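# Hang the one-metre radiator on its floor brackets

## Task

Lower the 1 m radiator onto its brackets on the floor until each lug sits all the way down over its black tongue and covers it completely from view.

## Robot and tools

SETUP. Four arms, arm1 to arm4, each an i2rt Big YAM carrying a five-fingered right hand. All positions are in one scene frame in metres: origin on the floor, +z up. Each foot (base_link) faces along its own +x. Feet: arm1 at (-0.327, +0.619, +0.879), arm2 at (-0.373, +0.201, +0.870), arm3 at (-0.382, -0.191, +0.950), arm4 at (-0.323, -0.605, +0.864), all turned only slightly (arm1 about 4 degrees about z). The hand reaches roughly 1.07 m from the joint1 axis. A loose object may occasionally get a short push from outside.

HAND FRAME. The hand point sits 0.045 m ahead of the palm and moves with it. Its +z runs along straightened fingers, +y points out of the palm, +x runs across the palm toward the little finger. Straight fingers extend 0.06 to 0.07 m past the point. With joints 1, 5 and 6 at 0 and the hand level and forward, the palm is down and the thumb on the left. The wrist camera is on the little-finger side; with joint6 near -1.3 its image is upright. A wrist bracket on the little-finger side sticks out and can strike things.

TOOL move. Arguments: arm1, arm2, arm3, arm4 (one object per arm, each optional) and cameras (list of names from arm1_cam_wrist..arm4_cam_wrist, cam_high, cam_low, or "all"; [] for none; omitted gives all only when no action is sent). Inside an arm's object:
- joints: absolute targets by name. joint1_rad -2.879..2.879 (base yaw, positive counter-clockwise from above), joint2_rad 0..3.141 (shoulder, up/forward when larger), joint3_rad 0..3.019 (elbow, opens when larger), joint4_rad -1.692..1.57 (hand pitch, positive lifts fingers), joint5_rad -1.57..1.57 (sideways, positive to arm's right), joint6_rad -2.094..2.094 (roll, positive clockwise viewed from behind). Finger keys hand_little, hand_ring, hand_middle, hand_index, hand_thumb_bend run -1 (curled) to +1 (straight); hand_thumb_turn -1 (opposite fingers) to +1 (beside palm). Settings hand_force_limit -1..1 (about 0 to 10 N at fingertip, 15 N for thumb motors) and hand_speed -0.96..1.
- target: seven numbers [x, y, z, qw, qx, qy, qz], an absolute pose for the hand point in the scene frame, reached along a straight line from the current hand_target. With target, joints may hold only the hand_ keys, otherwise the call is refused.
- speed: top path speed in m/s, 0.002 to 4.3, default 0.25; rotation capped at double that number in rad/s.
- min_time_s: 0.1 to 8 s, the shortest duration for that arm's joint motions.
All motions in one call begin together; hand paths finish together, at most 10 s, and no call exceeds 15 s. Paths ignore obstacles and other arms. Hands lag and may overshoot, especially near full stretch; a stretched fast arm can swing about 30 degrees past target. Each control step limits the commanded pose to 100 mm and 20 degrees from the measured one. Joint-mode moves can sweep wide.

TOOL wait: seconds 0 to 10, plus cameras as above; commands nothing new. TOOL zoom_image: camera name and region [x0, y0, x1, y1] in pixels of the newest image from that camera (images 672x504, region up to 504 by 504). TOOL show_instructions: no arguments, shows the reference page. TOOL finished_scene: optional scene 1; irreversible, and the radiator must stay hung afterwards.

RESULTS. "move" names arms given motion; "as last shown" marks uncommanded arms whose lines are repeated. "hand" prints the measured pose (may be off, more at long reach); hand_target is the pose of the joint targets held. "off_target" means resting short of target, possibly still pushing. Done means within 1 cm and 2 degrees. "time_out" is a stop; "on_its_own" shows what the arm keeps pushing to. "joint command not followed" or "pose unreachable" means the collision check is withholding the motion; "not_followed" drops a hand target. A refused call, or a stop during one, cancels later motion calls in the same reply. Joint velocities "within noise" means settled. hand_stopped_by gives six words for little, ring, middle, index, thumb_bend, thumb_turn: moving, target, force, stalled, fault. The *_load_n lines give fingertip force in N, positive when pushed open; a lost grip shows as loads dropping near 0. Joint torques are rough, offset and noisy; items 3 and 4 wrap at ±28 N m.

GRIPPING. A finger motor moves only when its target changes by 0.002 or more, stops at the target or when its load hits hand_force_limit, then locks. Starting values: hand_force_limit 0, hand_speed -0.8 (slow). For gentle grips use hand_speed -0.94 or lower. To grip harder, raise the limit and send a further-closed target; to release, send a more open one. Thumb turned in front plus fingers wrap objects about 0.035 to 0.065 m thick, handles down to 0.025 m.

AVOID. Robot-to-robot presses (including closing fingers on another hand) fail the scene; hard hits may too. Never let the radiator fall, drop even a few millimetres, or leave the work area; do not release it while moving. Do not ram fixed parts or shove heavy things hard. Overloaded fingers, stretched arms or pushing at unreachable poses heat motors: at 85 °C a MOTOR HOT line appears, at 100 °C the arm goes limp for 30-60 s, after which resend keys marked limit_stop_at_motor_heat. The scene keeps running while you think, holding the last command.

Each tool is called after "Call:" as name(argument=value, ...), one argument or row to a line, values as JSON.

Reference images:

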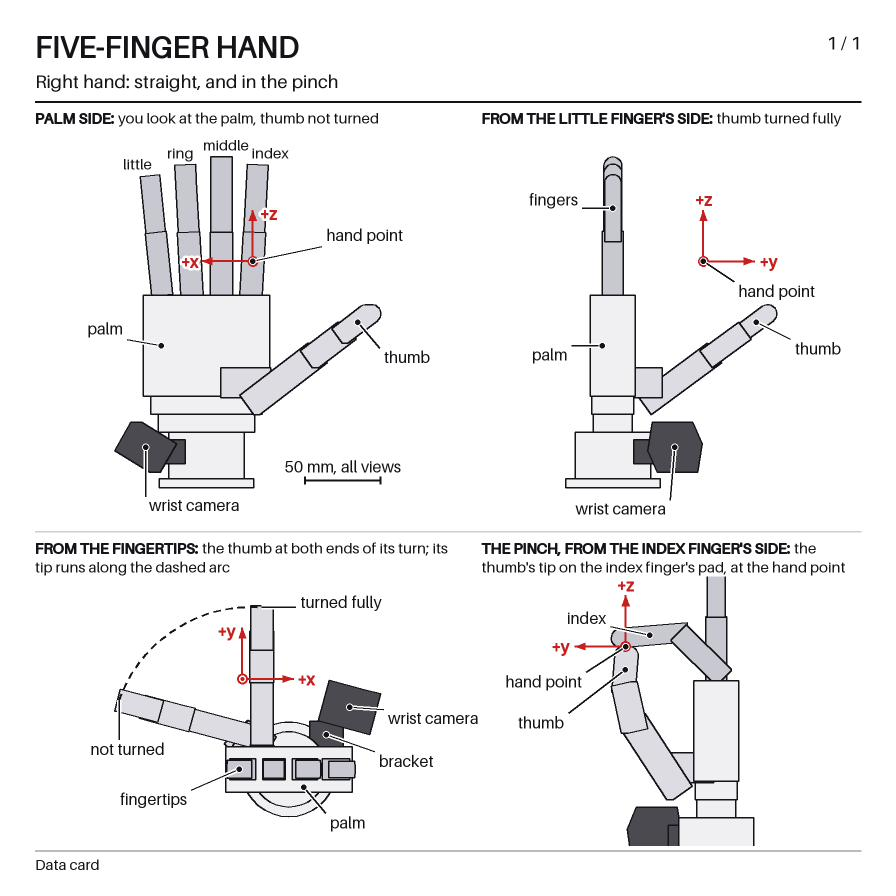

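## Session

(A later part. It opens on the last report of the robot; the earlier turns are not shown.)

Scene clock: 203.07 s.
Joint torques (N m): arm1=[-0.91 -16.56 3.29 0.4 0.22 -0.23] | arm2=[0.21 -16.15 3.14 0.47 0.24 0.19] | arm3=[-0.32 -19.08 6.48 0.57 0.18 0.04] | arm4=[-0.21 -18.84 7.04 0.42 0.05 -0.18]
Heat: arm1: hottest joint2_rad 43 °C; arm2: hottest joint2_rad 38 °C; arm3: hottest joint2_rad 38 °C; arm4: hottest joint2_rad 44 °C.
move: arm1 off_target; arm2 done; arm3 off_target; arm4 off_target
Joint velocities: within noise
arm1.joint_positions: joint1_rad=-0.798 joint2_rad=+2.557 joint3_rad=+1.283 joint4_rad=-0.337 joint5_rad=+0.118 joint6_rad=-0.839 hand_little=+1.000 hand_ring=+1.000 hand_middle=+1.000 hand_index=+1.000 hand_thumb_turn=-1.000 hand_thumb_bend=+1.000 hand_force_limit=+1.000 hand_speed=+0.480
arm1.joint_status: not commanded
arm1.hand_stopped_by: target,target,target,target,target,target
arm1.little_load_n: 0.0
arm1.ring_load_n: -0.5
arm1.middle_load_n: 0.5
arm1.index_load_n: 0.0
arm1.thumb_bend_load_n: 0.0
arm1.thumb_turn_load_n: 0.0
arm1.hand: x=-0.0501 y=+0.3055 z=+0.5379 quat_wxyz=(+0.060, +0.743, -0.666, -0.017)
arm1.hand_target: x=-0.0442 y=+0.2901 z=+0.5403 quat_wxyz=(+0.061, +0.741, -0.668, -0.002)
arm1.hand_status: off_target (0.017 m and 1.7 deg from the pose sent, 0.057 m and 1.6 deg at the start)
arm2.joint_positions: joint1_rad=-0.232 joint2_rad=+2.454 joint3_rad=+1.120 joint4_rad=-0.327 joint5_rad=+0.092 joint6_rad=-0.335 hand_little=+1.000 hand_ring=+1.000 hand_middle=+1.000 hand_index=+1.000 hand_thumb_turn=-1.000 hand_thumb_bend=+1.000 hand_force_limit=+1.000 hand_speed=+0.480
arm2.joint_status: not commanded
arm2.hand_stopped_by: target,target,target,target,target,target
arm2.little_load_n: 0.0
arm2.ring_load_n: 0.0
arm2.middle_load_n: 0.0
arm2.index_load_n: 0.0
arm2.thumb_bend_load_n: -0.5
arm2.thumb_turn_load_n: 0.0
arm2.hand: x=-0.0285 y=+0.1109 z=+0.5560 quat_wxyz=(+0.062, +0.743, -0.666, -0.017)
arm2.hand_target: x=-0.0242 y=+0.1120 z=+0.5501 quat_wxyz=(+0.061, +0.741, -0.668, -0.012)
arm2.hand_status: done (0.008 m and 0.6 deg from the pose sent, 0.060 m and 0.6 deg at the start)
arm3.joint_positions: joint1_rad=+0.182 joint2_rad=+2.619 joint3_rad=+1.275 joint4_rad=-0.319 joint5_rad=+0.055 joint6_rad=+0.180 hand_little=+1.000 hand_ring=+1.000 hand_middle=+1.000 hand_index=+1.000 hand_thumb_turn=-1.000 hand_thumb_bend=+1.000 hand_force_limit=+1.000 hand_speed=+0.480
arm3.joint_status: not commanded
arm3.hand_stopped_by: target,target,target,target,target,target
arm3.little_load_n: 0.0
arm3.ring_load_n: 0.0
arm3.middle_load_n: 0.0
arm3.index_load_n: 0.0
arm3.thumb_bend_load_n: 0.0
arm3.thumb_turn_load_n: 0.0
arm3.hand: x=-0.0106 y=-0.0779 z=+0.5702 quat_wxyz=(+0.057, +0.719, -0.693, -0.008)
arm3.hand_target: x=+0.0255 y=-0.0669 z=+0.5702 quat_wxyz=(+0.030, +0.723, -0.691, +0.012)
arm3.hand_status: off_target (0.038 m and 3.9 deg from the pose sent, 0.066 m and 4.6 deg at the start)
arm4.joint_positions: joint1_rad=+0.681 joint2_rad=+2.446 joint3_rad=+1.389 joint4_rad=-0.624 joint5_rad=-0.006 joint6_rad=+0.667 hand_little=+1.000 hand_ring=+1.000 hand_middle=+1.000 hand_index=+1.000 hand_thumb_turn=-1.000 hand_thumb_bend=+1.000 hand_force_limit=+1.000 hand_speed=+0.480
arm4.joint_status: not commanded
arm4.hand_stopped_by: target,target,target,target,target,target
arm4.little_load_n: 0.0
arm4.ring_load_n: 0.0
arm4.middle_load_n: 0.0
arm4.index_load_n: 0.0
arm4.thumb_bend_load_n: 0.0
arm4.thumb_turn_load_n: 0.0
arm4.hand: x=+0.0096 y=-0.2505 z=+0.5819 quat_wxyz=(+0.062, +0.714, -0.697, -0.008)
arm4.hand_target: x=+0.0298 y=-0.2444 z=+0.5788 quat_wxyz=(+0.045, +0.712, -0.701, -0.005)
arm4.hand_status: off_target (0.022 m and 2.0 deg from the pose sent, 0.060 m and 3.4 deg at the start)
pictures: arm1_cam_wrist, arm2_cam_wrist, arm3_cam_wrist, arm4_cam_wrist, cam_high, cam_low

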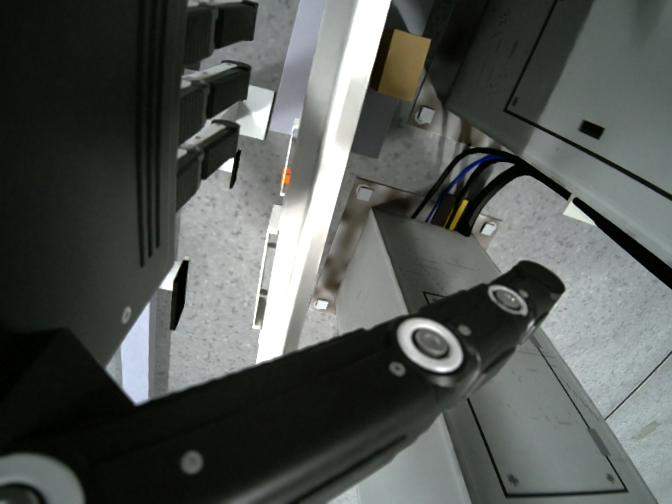

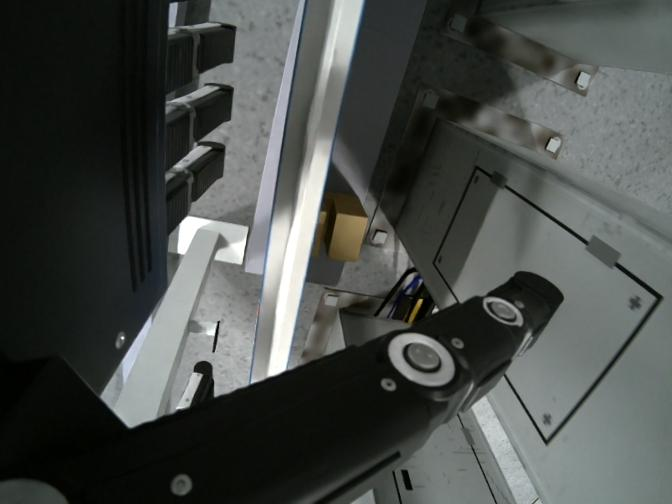

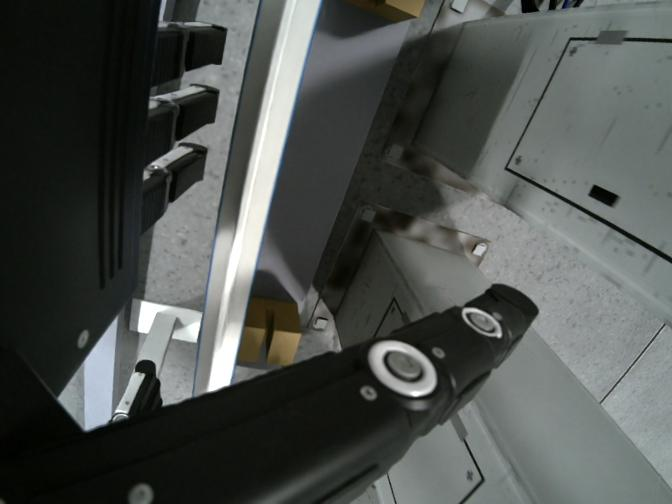

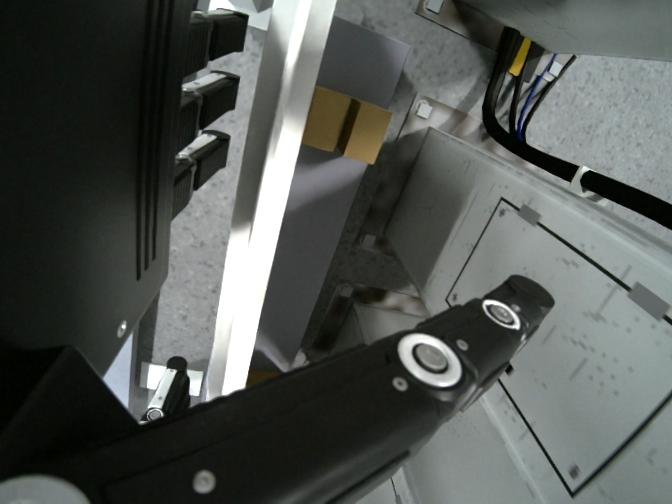

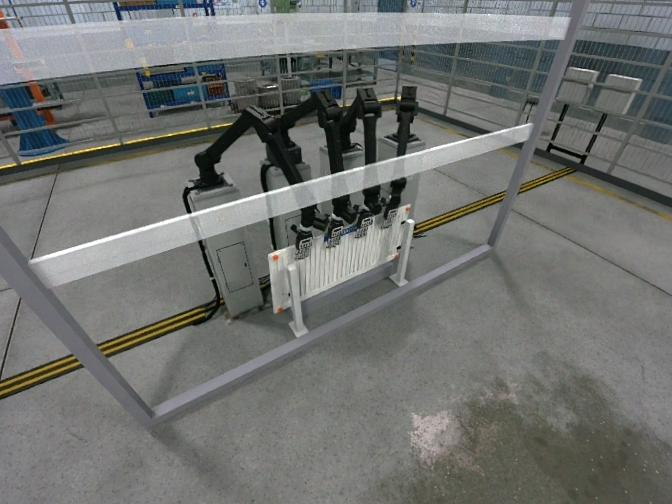

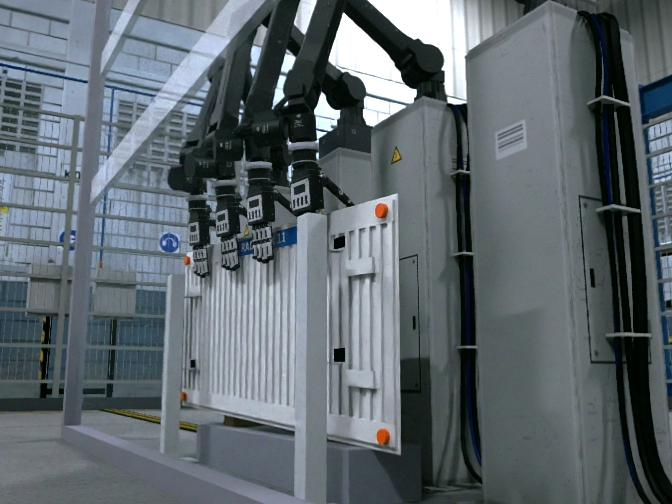

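Call:
move(
  arm1={"target": [-0.048, 0.290, 0.489, 0.061, 0.741, -0.668, -0.002], "speed": 0.1},
  arm2={"target": [-0.030, 0.112, 0.496, 0.061, 0.741, -0.668, -0.012], "speed": 0.1},
  arm3={"target": [0.020, -0.067, 0.512, 0.030, 0.722, -0.690, 0.012], "speed": 0.1},
  arm4={"target": [0.024, -0.244, 0.523, 0.045, 0.711, -0.700, -0.005], "speed": 0.1},
  cameras=["all"],
)

Scene clock: 205.23 s.
Joint torques (N m): arm1=[-0.73 -15.68 3.45 0.59 0.05 -0.23] | arm2=[-0.09 -16.32 2.82 0.58 0.2 0.13] | arm3=[-0.15 -18.61 5.49 0.65 0.23 0.06] | arm4=[0.85 -17.9 5.98 0.2 0.1 -0.07]
Heat: arm1: hottest joint2_rad 43 °C; arm2: hottest joint2_rad 38 °C; arm3: hottest joint2_rad 38 °C; arm4: hottest joint2_rad 44 °C.
move: arm1 off_target; arm2 done; arm3 off_target; arm4 off_target
Joint velocities: within noise
arm1.joint_positions: joint1_rad=-0.805 joint2_rad=+2.669 joint3_rad=+1.348 joint4_rad=-0.287 joint5_rad=+0.122 joint6_rad=-0.845 hand_little=+1.000 hand_ring=+1.000 hand_middle=+1.000 hand_index=+1.000 hand_thumb_turn=-1.000 hand_thumb_bend=+1.000 hand_force_limit=+1.000 hand_speed=+0.480
arm1.joint_status: not commanded
arm1.hand_stopped_by: target,target,target,target,target,target
arm1.little_load_n: 0.0
arm1.ring_load_n: 0.0
arm1.middle_load_n: 0.0
arm1.index_load_n: 0.0
arm1.thumb_bend_load_n: 0.0
arm1.thumb_turn_load_n: 0.5
arm1.hand: x=-0.0542 y=+0.3035 z=+0.4927 quat_wxyz=(+0.062, +0.743, -0.666, -0.016)
arm1.hand_target: x=-0.0482 y=+0.2902 z=+0.4895 quat_wxyz=(+0.061, +0.741, -0.668, -0.002)
arm1.hand_status: off_target (0.015 m and 1.6 deg from the pose sent, 0.051 m and 1.7 deg at the start)
arm2.joint_positions: joint1_rad=-0.232 joint2_rad=+2.589 joint3_rad=+1.180 joint4_rad=-0.253 joint5_rad=+0.093 joint6_rad=-0.335 hand_little=+1.000 hand_ring=+1.000 hand_middle=+1.000 hand_index=+1.000 hand_thumb_turn=-1.000 hand_thumb_bend=+1.000 hand_force_limit=+1.000 hand_speed=+0.480
arm2.joint_status: not commanded
arm2.hand_stopped_by: target,target,target,target,target,target
arm2.little_load_n: 0.0
arm2.ring_load_n: 0.0
arm2.middle_load_n: 0.0
arm2.index_load_n: 0.0
arm2.thumb_bend_load_n: 0.0
arm2.thumb_turn_load_n: 0.0
arm2.hand: x=-0.0343 y=+0.1119 z=+0.5037 quat_wxyz=(+0.063, +0.743, -0.666, -0.017)
arm2.hand_target: x=-0.0303 y=+0.1120 z=+0.4962 quat_wxyz=(+0.061, +0.741, -0.668, -0.012)
arm2.hand_status: done (0.009 m and 0.7 deg from the pose sent, 0.060 m and 0.6 deg at the start)
arm3.joint_positions: joint1_rad=+0.182 joint2_rad=+2.750 joint3_rad=+1.370 joint4_rad=-0.267 joint5_rad=+0.054 joint6_rad=+0.180 hand_little=+1.000 hand_ring=+1.000 hand_middle=+1.000 hand_index=+1.000 hand_thumb_turn=-1.000 hand_thumb_bend=+1.000 hand_force_limit=+1.000 hand_speed=+0.480
arm3.joint_status: not commanded
arm3.hand_stopped_by: target,target,target,target,target,target
arm3.little_load_n: 0.0
arm3.ring_load_n: 0.0
arm3.middle_load_n: 0.0
arm3.index_load_n: 0.0
arm3.thumb_bend_load_n: 0.0
arm3.thumb_turn_load_n: 0.0
arm3.hand: x=-0.0069 y=-0.0765 z=+0.5178 quat_wxyz=(+0.050, +0.719, -0.693, -0.004)
arm3.hand_target: x=+0.0196 y=-0.0670 z=+0.5135 quat_wxyz=(+0.030, +0.723, -0.691, +0.012)
arm3.hand_status: off_target (0.029 m and 3.0 deg from the pose sent, 0.067 m and 3.9 deg at the start)
arm4.joint_positions: joint1_rad=+0.681 joint2_rad=+2.564 joint3_rad=+1.449 joint4_rad=-0.552 joint5_rad=-0.007 joint6_rad=+0.667 hand_little=+1.000 hand_ring=+1.000 hand_middle=+1.000 hand_index=+1.000 hand_thumb_turn=-1.000 hand_thumb_bend=+1.000 hand_force_limit=+1.000 hand_speed=+0.480
arm4.joint_status: not commanded
arm4.hand_stopped_by: target,target,target,target,target,target
arm4.little_load_n: 0.0
arm4.ring_load_n: 0.0
arm4.middle_load_n: 0.0
arm4.index_load_n: 0.0
arm4.thumb_bend_load_n: 0.5
arm4.thumb_turn_load_n: 0.0
arm4.hand: x=+0.0119 y=-0.2486 z=+0.5300 quat_wxyz=(+0.055, +0.714, -0.697, -0.007)
arm4.hand_target: x=+0.0238 y=-0.2444 z=+0.5234 quat_wxyz=(+0.045, +0.712, -0.701, -0.005)
arm4.hand_status: off_target (0.015 m and 1.3 deg from the pose sent, 0.061 m and 2.0 deg at the start)
pictures: arm1_cam_wrist, arm2_cam_wrist, arm3_cam_wrist, arm4_cam_wrist, cam_high, cam_low

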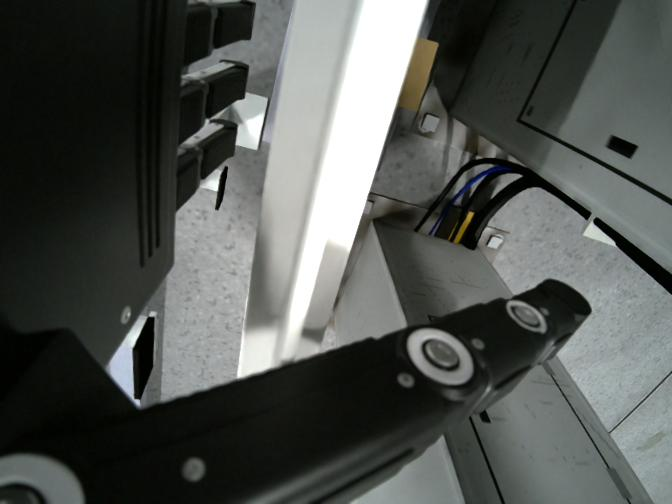

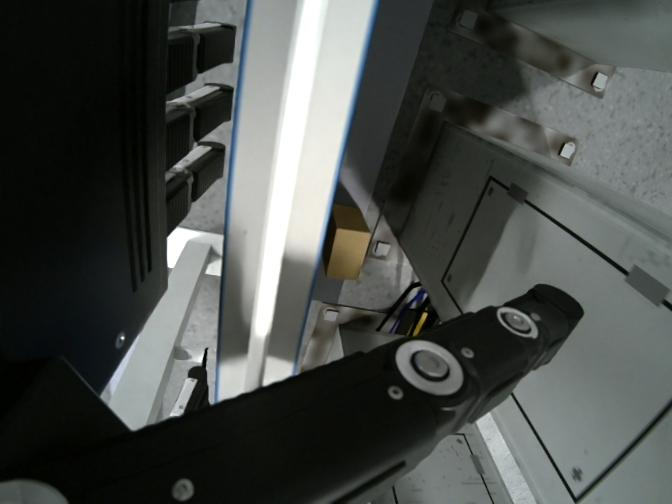

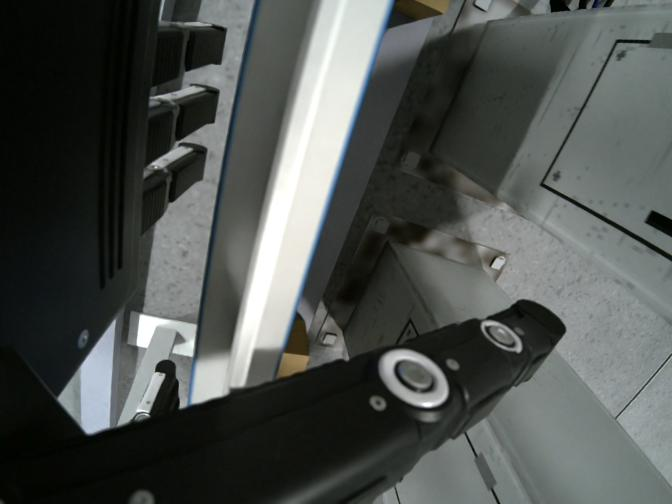

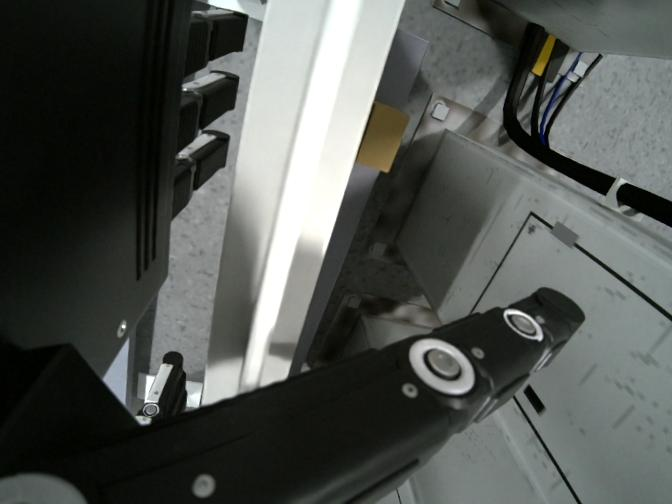

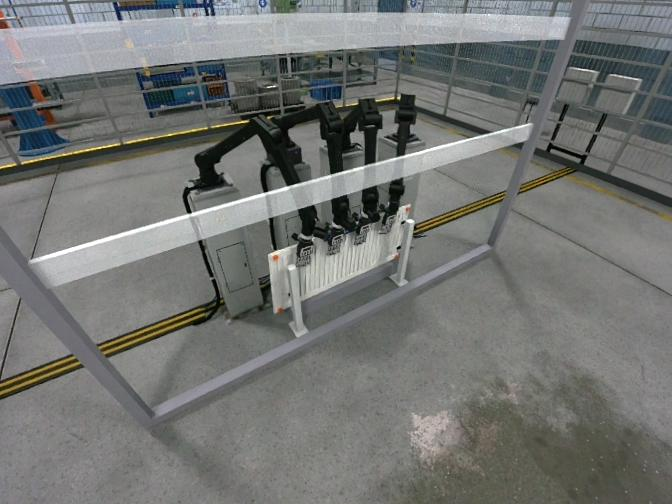

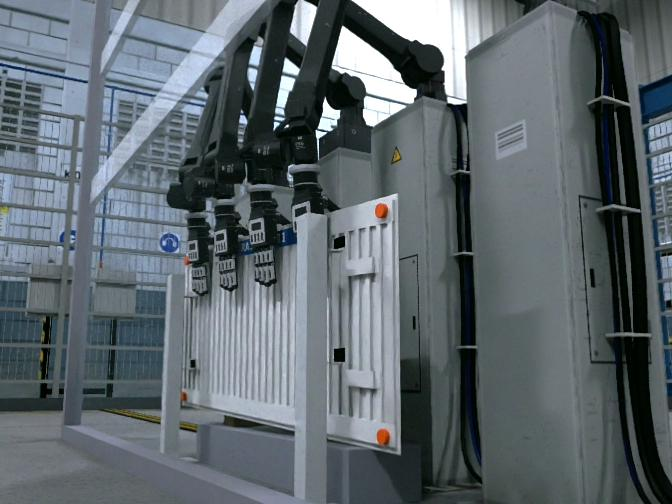

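Call:
move(
  arm1={"target": [-0.066, 0.290, 0.484, 0.061, 0.741, -0.668, -0.002], "speed": 0.05, "joints": {"hand_thumb_bend": 0.0}},
  arm2={"target": [-0.044, 0.112, 0.494, 0.061, 0.741, -0.668, -0.012], "speed": 0.05, "joints": {"hand_thumb_bend": 0.0}},
  arm3={"target": [0.006, -0.067, 0.508, 0.040, 0.722, -0.690, 0.005], "speed": 0.05, "joints": {"hand_thumb_bend": 0.0}},
  arm4={"target": [0.010, -0.244, 0.519, 0.045, 0.711, -0.700, -0.005], "speed": 0.05, "joints": {"hand_thumb_bend": 0.0}},
  cameras=["all"],
)

Scene clock: 207.33 s.
Joint torques (N m): arm1=[-0.5 -15.38 1.96 1.02 0.02 -0.24] | arm2=[-0.56 -15.33 1.87 1.18 0.13 0.06] | arm3=[0.09 -17.26 4.55 2.14 0.31 0.21] | arm4=[1.79 -17.44 4.27 1.84 0.41 0.12]
Heat: arm1: hottest joint2_rad 43 °C; arm2: hottest joint2_rad 38 °C; arm3: hottest joint2_rad 38 °C; arm4: hottest joint2_rad 44 °C.
move: arm1 done; arm2 off_target; arm3 off_target; arm4 off_target
Joint velocities: within noise
arm1.joint_positions: joint1_rad=-0.834 joint2_rad=+2.670 joint3_rad=+1.334 joint4_rad=-0.256 joint5_rad=+0.123 joint6_rad=-0.870 hand_little=+1.000 hand_ring=+1.000 hand_middle=+1.000 hand_index=+1.000 hand_thumb_turn=-1.000 hand_thumb_bend=+0.000 hand_force_limit=+1.000 hand_speed=+0.480
arm1.joint_status: all done
arm1.hand_stopped_by: target,target,target,target,target,target
arm1.little_load_n: 0.0
arm1.ring_load_n: 0.0
arm1.middle_load_n: 0.0
arm1.index_load_n: 0.0
arm1.thumb_bend_load_n: 0.0
arm1.thumb_turn_load_n: 0.5
arm1.hand: x=-0.0653 y=+0.2950 z=+0.4898 quat_wxyz=(+0.063, +0.741, -0.668, -0.009)
arm1.hand_target: x=-0.0661 y=+0.2901 z=+0.4841 quat_wxyz=(+0.061, +0.741, -0.668, -0.002)
arm1.hand_status: done (0.008 m and 0.9 deg from the pose sent, 0.020 m and 1.6 deg at the start)
arm2.joint_positions: joint1_rad=-0.233 joint2_rad=+2.580 joint3_rad=+1.153 joint4_rad=-0.232 joint5_rad=+0.095 joint6_rad=-0.335 hand_little=+1.000 hand_ring=+1.000 hand_middle=+1.000 hand_index=+1.000 hand_thumb_turn=-1.000 hand_thumb_bend=+0.000 hand_force_limit=+1.000 hand_speed=+0.480
arm2.joint_status: all done
arm2.hand_stopped_by: target,target,target,target,target,target
arm2.little_load_n: 0.0
arm2.ring_load_n: 0.0
arm2.middle_load_n: 0.0
arm2.index_load_n: 0.0
arm2.thumb_bend_load_n: 0.5
arm2.thumb_turn_load_n: 0.0
arm2.hand: x=-0.0420 y=+0.1129 z=+0.5055 quat_wxyz=(+0.063, +0.743, -0.667, -0.015)
arm2.hand_target: x=-0.0440 y=+0.1121 z=+0.4944 quat_wxyz=(+0.061, +0.741, -0.668, -0.012)
arm2.hand_status: off_target (0.012 m and 0.5 deg from the pose sent, 0.014 m and 0.7 deg at the start)
arm3.joint_positions: joint1_rad=+0.184 joint2_rad=+2.746 joint3_rad=+1.370 joint4_rad=-0.307 joint5_rad=+0.050 joint6_rad=+0.173 hand_little=+1.000 hand_ring=+1.000 hand_middle=+1.000 hand_index=+1.000 hand_thumb_turn=-1.000 hand_thumb_bend=+0.002 hand_force_limit=+1.000 hand_speed=+0.480
arm3.joint_status: all done
arm3.hand_stopped_by: target,target,target,target,target,target
arm3.little_load_n: 0.0
arm3.ring_load_n: 0.0
arm3.middle_load_n: 0.0
arm3.index_load_n: 0.0
arm3.thumb_bend_load_n: 3.5
arm3.thumb_turn_load_n: 0.5
arm3.hand: x=-0.0156 y=-0.0772 z=+0.5226 quat_wxyz=(+0.064, +0.722, -0.689, -0.016)
arm3.hand_target: x=+0.0054 y=-0.0672 z=+0.5099 quat_wxyz=(+0.040, +0.722, -0.690, +0.004)
arm3.hand_status: off_target (0.028 m and 3.6 deg from the pose sent, 0.019 m and 1.6 deg at the start)
arm4.joint_positions: joint1_rad=+0.687 joint2_rad=+2.554 joint3_rad=+1.436 joint4_rad=-0.558 joint5_rad=-0.019 joint6_rad=+0.667 hand_little=+1.000 hand_ring=+1.000 hand_middle=+1.000 hand_index=+1.000 hand_thumb_turn=-1.000 hand_thumb_bend=+0.001 hand_force_limit=+1.000 hand_speed=+0.480
arm4.joint_status: all done
arm4.hand_stopped_by: target,target,target,target,target,target
arm4.little_load_n: 0.0
arm4.ring_load_n: 0.0
arm4.middle_load_n: 0.0
arm4.index_load_n: 0.0
arm4.thumb_bend_load_n: 1.5
arm4.thumb_turn_load_n: 0.0
arm4.hand: x=+0.0045 y=-0.2478 z=+0.5344 quat_wxyz=(+0.059, +0.716, -0.695, -0.013)
arm4.hand_target: x=+0.0098 y=-0.2443 z=+0.5198 quat_wxyz=(+0.045, +0.712, -0.701, -0.005)
arm4.hand_status: off_target (0.017 m and 2.0 deg from the pose sent, 0.012 m and 1.3 deg at the start)
pictures: arm1_cam_wrist, arm2_cam_wrist, arm3_cam_wrist, arm4_cam_wrist, cam_high, cam_low

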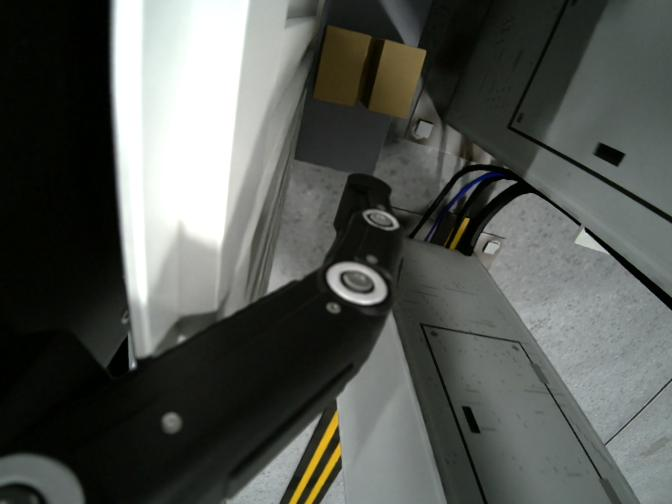

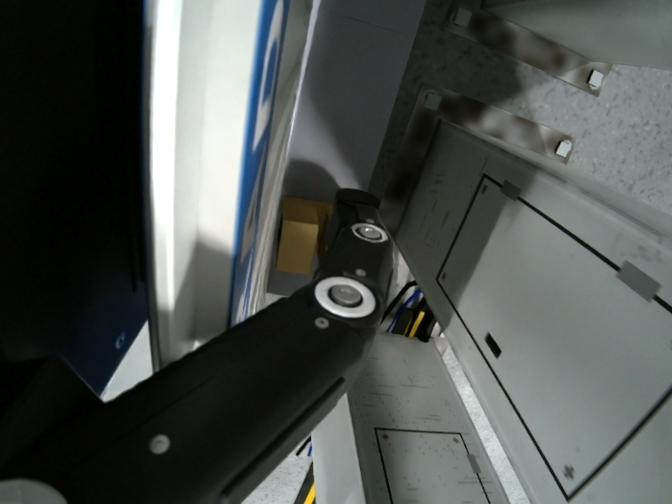

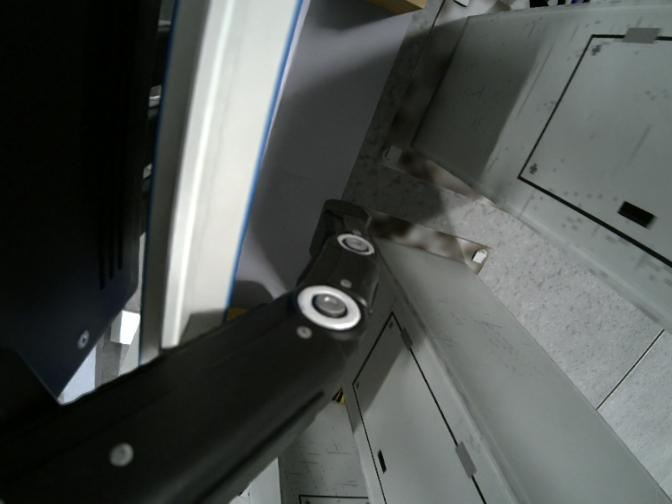

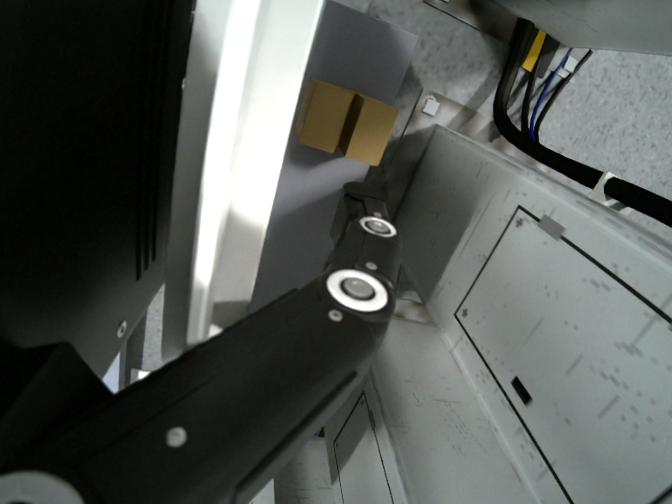

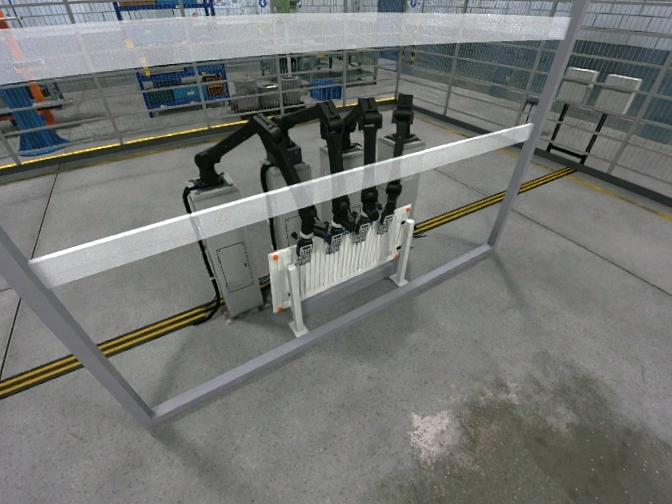

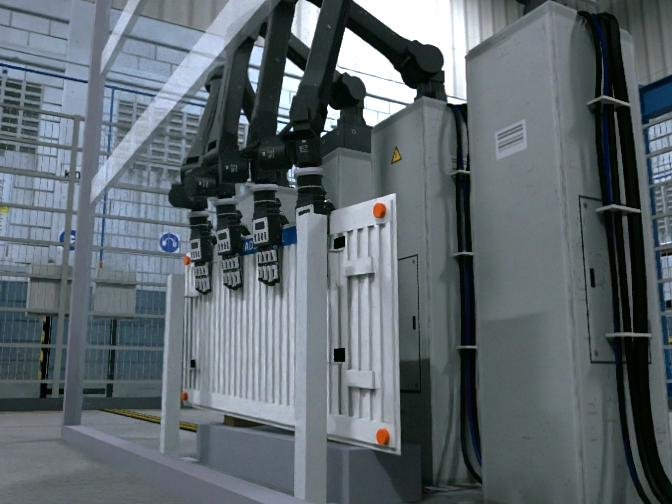

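Call:
move(
  arm2={"target": [-0.058, 0.110, 0.490, 0.061, 0.741, -0.668, -0.012], "speed": 0.05},
  arm3={"target": [-0.018, -0.072, 0.502, 0.050, 0.720, -0.690, -0.005], "speed": 0.05},
  arm4={"target": [-0.012, -0.246, 0.513, 0.050, 0.711, -0.700, -0.010], "speed": 0.05},
  arm1={"target": [-0.074, 0.293, 0.480, 0.061, 0.741, -0.668, -0.004], "speed": 0.05},
  cameras=["arm1_cam_wrist", "arm2_cam_wrist", "arm3_cam_wrist", "arm4_cam_wrist"],
)

Scene clock: 232.70 s.
Joint torques (N m): arm1=[-0.62 -14.74 1.52 1.11 -0.01 -0.2] | arm2=[-0.97 -14.97 1.02 0.88 0.19 -0.05] | arm3=[-0.09 -15.79 2.73 2.21 0.25 0.23] | arm4=[1.79 -17.26 2.96 0.53 0.07 0.09]
Heat: arm1: hottest joint2_rad 43 °C; arm2: hottest joint2_rad 39 °C; arm3: hottest joint2_rad 38 °C; arm4: hottest joint2_rad 43 °C.
move: arm1 off_target; arm2 off_target; arm3 off_target; arm4 off_target
Joint velocities: within noise
arm1.joint_positions: joint1_rad=-0.838 joint2_rad=+2.669 joint3_rad=+1.325 joint4_rad=-0.243 joint5_rad=+0.125 joint6_rad=-0.881 hand_little=+1.000 hand_ring=+1.000 hand_middle=+1.000 hand_index=+1.000 hand_thumb_turn=-1.000 hand_thumb_bend=+0.000 hand_force_limit=+1.000 hand_speed=+0.480
arm1.joint_status: not commanded
arm1.hand_stopped_by: target,target,target,target,target,target
arm1.little_load_n: 0.0
arm1.ring_load_n: 0.0
arm1.middle_load_n: 0.0
arm1.index_load_n: -0.5
arm1.thumb_bend_load_n: 0.5
arm1.thumb_turn_load_n: 0.0
arm1.hand: x=-0.0680 y=+0.2944 z=+0.4894 quat_wxyz=(+0.063, +0.744, -0.666, -0.007)
arm1.hand_target: x=-0.0739 y=+0.2931 z=+0.4803 quat_wxyz=(+0.061, +0.741, -0.668, -0.004)
arm1.hand_status: off_target (0.011 m and 0.6 deg from the pose sent, 0.013 m and 0.6 deg at the start)
arm2.joint_positions: joint1_rad=-0.242 joint2_rad=+2.583 joint3_rad=+1.130 joint4_rad=-0.185 joint5_rad=+0.095 joint6_rad=-0.337 hand_little=+1.000 hand_ring=+1.000 hand_middle=+1.000 hand_index=+1.000 hand_thumb_turn=-1.000 hand_thumb_bend=+0.000 hand_force_limit=+1.000 hand_speed=+0.480
arm2.joint_status: not commanded
arm2.hand_stopped_by: target,target,target,target,target,target
arm2.little_load_n: 0.0
arm2.ring_load_n: 0.0
arm2.middle_load_n: 0.0
arm2.index_load_n: 0.0
arm2.thumb_bend_load_n: 0.5
arm2.thumb_turn_load_n: 0.0
arm2.hand: x=-0.0469 y=+0.1109 z=+0.5014 quat_wxyz=(+0.058, +0.740, -0.670, -0.007)
arm2.hand_target: x=-0.0583 y=+0.1103 z=+0.4906 quat_wxyz=(+0.061, +0.741, -0.668, -0.012)
arm2.hand_status: off_target (0.016 m and 0.7 deg from the pose sent, 0.022 m and 0.6 deg at the start)
arm3.joint_positions: joint1_rad=+0.184 joint2_rad=+2.746 joint3_rad=+1.357 joint4_rad=-0.288 joint5_rad=+0.046 joint6_rad=+0.173 hand_little=+1.000 hand_ring=+1.000 hand_middle=+1.000 hand_index=+1.000 hand_thumb_turn=-1.000 hand_thumb_bend=+0.002 hand_force_limit=+1.000 hand_speed=+0.480
arm3.joint_status: not commanded
arm3.hand_stopped_by: target,target,target,target,target,target
arm3.little_load_n: 0.0
arm3.ring_load_n: 0.0
arm3.middle_load_n: 0.0
arm3.index_load_n: 0.0
arm3.thumb_bend_load_n: 2.0
arm3.thumb_turn_load_n: 0.5
arm3.hand: x=-0.0189 y=-0.0771 z=+0.5213 quat_wxyz=(+0.060, +0.722, -0.689, -0.016)
arm3.hand_target: x=-0.0184 y=-0.0723 z=+0.5032 quat_wxyz=(+0.050, +0.721, -0.691, -0.005)
arm3.hand_status: off_target (0.020 m and 1.7 deg from the pose sent, 0.021 m and 2.0 deg at the start)
arm4.joint_positions: joint1_rad=+0.700 joint2_rad=+2.551 joint3_rad=+1.407 joint4_rad=-0.499 joint5_rad=-0.019 joint6_rad=+0.683 hand_little=+1.000 hand_ring=+1.000 hand_middle=+1.000 hand_index=+1.000 hand_thumb_turn=-1.000 hand_thumb_bend=+0.001 hand_force_limit=+1.000 hand_speed=+0.480
arm4.joint_status: not commanded
arm4.hand_stopped_by: target,target,target,target,target,target
arm4.little_load_n: 0.0
arm4.ring_load_n: 0.0
arm4.middle_load_n: 0.0
arm4.index_load_n: 0.0
arm4.thumb_bend_load_n: 0.0
arm4.thumb_turn_load_n: 0.0
arm4.hand: x=-0.0003 y=-0.2432 z=+0.5292 quat_wxyz=(+0.043, +0.716, -0.697, -0.011)
arm4.hand_target: x=-0.0121 y=-0.2465 z=+0.5137 quat_wxyz=(+0.050, +0.712, -0.701, -0.010)
arm4.hand_status: off_target (0.020 m and 1.0 deg from the pose sent, 0.027 m and 1.4 deg at the start)

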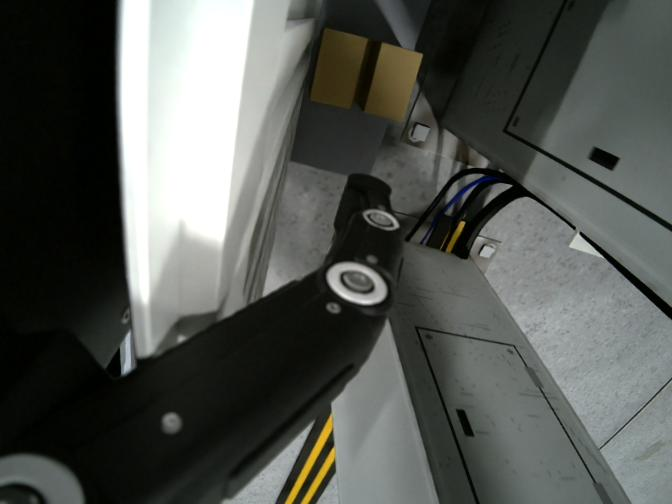

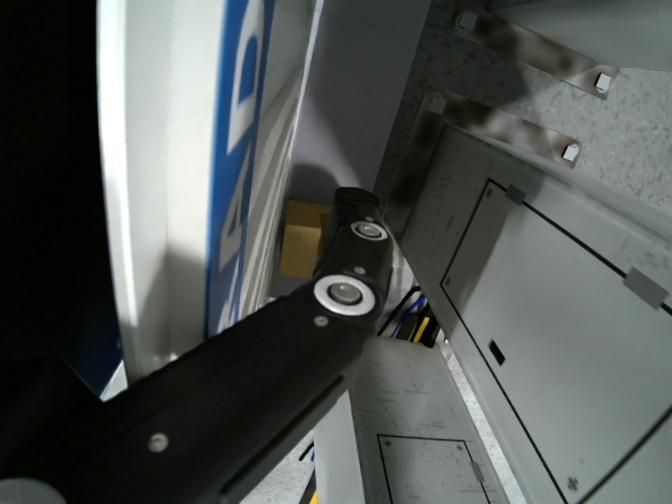

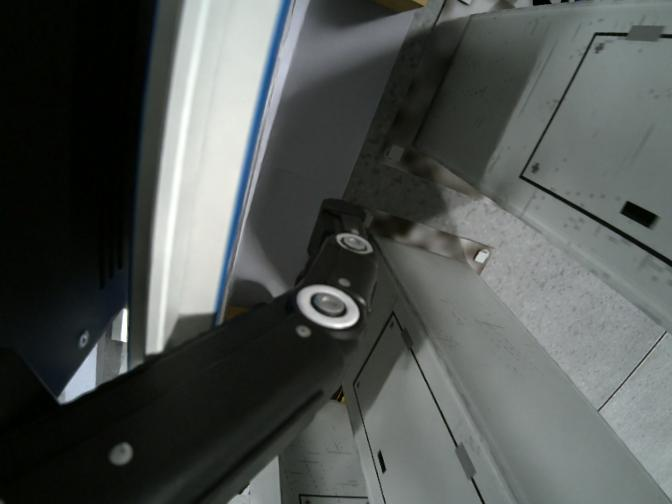

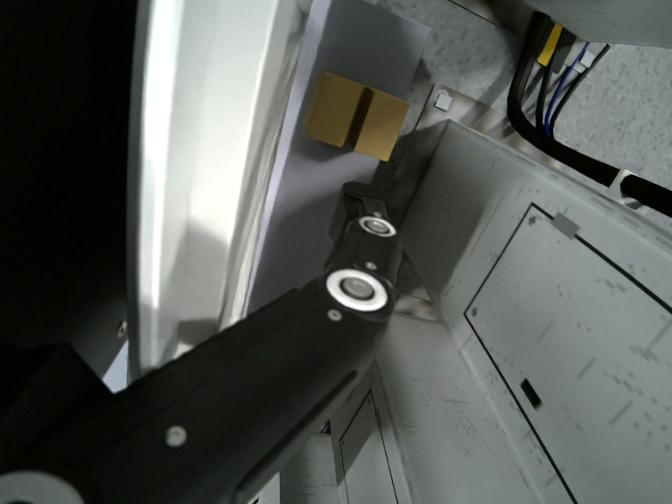

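Call:
move(
  arm1={"joints": {"hand_thumb_bend": -1.0}},
  arm2={"joints": {"hand_thumb_bend": -1.0}},
  arm3={"joints": {"hand_thumb_bend": -1.0}},
  arm4={"joints": {"hand_thumb_bend": -1.0}},
  cameras=["all"],
)

Scene clock: 233.90 s.
Joint torques (N m): arm1=[-0.79 -14.68 1.92 1.16 -0.23 -0.06] | arm2=[-0.91 -15.03 1.63 0.87 0.2 0.02] | arm3=[-0.26 -15.85 3.55 1.84 0.29 0.2] | arm4=[2.08 -16.79 3.37 0.72 0.33 0.07]
Heat: arm1: hottest joint2_rad 43 °C; arm2: hottest joint2_rad 38 °C; arm3: hottest joint2_rad 38 °C; arm4: hottest joint2_rad 43 °C.
move: arm1 off_target; arm2 off_target; arm3 off_target; arm4 off_target
Joint velocities: within noise
arm1.joint_positions: joint1_rad=-0.839 joint2_rad=+2.668 joint3_rad=+1.319 joint4_rad=-0.243 joint5_rad=+0.131 joint6_rad=-0.892 hand_little=+1.000 hand_ring=+1.000 hand_middle=+1.000 hand_index=+1.000 hand_thumb_turn=-1.000 hand_thumb_bend=-0.541 hand_force_limit=+1.000 hand_speed=+0.480
arm1.joint_status: hand_thumb_bend off_target (ended at -0.541, target -1.000)
arm1.hand_stopped_by: target,target,target,target,force,target
arm1.little_load_n: 0.0
arm1.ring_load_n: 0.0
arm1.middle_load_n: 0.0
arm1.index_load_n: 0.0
arm1.thumb_bend_load_n: 15.0
arm1.thumb_turn_load_n: 0.5
arm1.hand: x=-0.0719 y=+0.2945 z=+0.4901 quat_wxyz=(+0.066, +0.747, -0.662, -0.010)
arm1.hand_target: x=-0.0741 y=+0.2932 z=+0.4804 quat_wxyz=(+0.061, +0.741, -0.668, -0.004)
arm1.hand_status: not commanded
arm2.joint_positions: joint1_rad=-0.243 joint2_rad=+2.583 joint3_rad=+1.122 joint4_rad=-0.185 joint5_rad=+0.095 joint6_rad=-0.341 hand_little=+1.000 hand_ring=+1.000 hand_middle=+1.000 hand_index=+1.000 hand_thumb_turn=-1.000 hand_thumb_bend=-0.605 hand_force_limit=+1.000 hand_speed=+0.480
arm2.joint_status: hand_thumb_bend off_target (ended at -0.605, target -1.000)
arm2.hand_stopped_by: target,target,target,target,force,target
arm2.little_load_n: 0.0
arm2.ring_load_n: 0.5
arm2.middle_load_n: 0.0
arm2.index_load_n: 0.0
arm2.thumb_bend_load_n: 20.5
arm2.thumb_turn_load_n: 2.5
arm2.hand: x=-0.0514 y=+0.1116 z=+0.5018 quat_wxyz=(+0.060, +0.742, -0.668, -0.010)
arm2.hand_target: x=-0.0580 y=+0.1102 z=+0.4906 quat_wxyz=(+0.061, +0.741, -0.668, -0.012)
arm2.hand_status: not commanded
arm3.joint_positions: joint1_rad=+0.187 joint2_rad=+2.749 joint3_rad=+1.346 joint4_rad=-0.280 joint5_rad=+0.045 joint6_rad=+0.176 hand_little=+1.000 hand_ring=+1.000 hand_middle=+1.000 hand_index=+1.000 hand_thumb_turn=-1.000 hand_thumb_bend=-0.745 hand_force_limit=+1.000 hand_speed=+0.480
arm3.joint_status: hand_thumb_bend off_target (ended at -0.745, target -1.000)
arm3.hand_stopped_by: target,target,target,target,force,target
arm3.little_load_n: 0.0
arm3.ring_load_n: 0.0
arm3.middle_load_n: 0.5
arm3.index_load_n: 0.0
arm3.thumb_bend_load_n: 19.0
arm3.thumb_turn_load_n: 6.0
arm3.hand: x=-0.0257 y=-0.0772 z=+0.5198 quat_wxyz=(+0.063, +0.722, -0.689, -0.017)
arm3.hand_target: x=-0.0185 y=-0.0723 z=+0.5032 quat_wxyz=(+0.050, +0.721, -0.691, -0.005)
arm3.hand_status: not commanded
arm4.joint_positions: joint1_rad=+0.702 joint2_rad=+2.551 joint3_rad=+1.401 joint4_rad=-0.500 joint5_rad=-0.027 joint6_rad=+0.687 hand_little=+1.000 hand_ring=+1.000 hand_middle=+1.000 hand_index=+1.000 hand_thumb_turn=-1.000 hand_thumb_bend=-0.540 hand_force_limit=+1.000 hand_speed=+0.480
arm4.joint_status: hand_thumb_bend off_target (ended at -0.540, target -1.000)
arm4.hand_stopped_by: target,target,target,target,force,target
arm4.little_load_n: 0.0
arm4.ring_load_n: 0.0
arm4.middle_load_n: 0.0
arm4.index_load_n: 0.0
arm4.thumb_bend_load_n: 14.0
arm4.thumb_turn_load_n: 0.0
arm4.hand: x=-0.0044 y=-0.2433 z=+0.5295 quat_wxyz=(+0.045, +0.715, -0.698, -0.016)
arm4.hand_target: x=-0.0120 y=-0.2465 z=+0.5137 quat_wxyz=(+0.050, +0.712, -0.701, -0.010)
arm4.hand_status: not commanded
pictures: arm1_cam_wrist, arm2_cam_wrist, arm3_cam_wrist, arm4_cam_wrist, cam_high, cam_low

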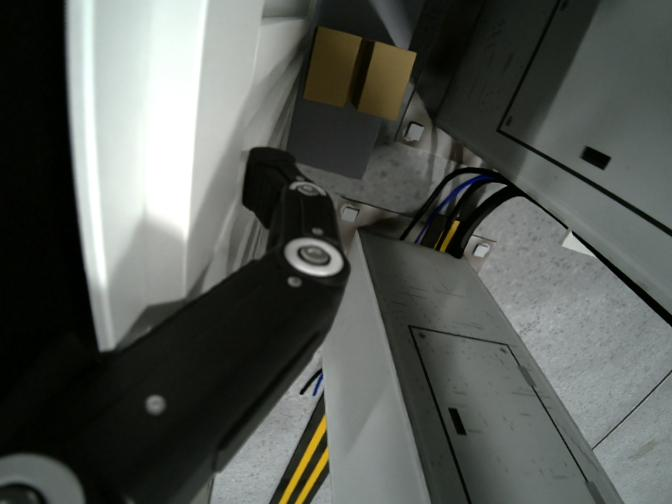

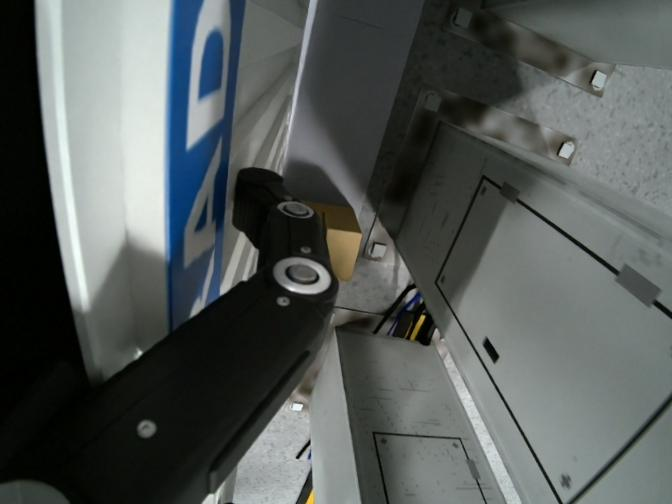

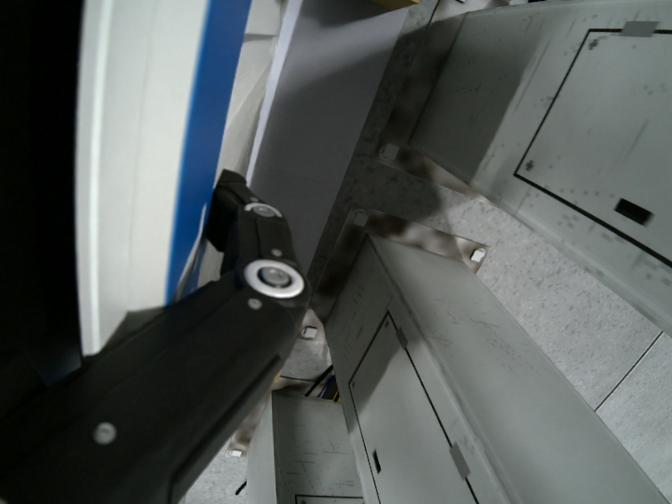

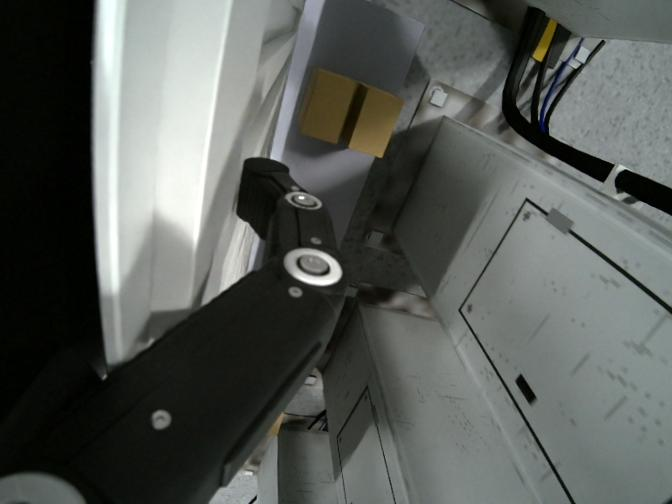

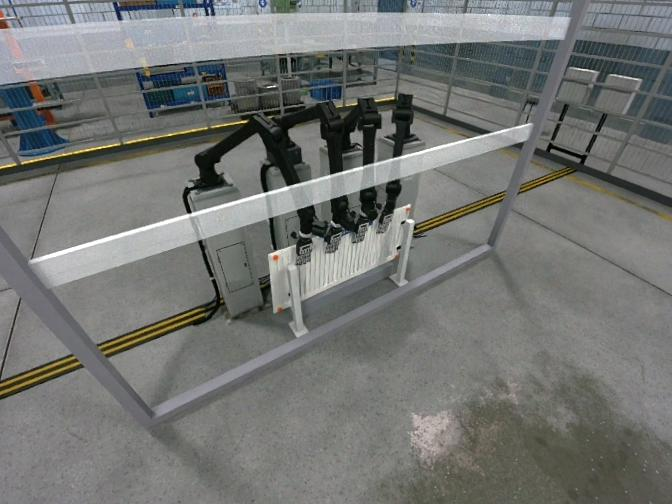

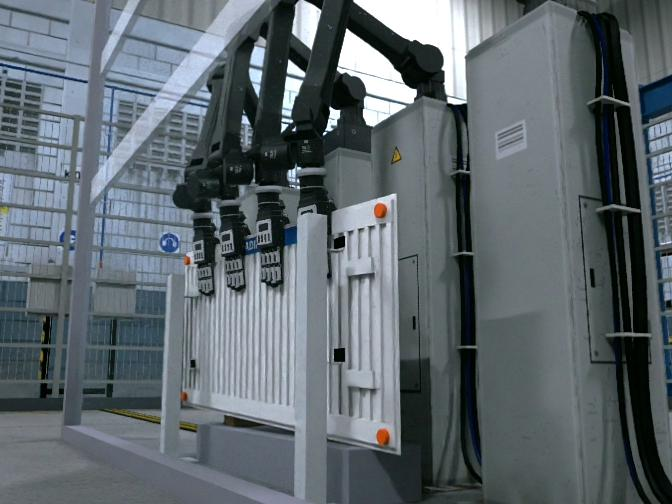

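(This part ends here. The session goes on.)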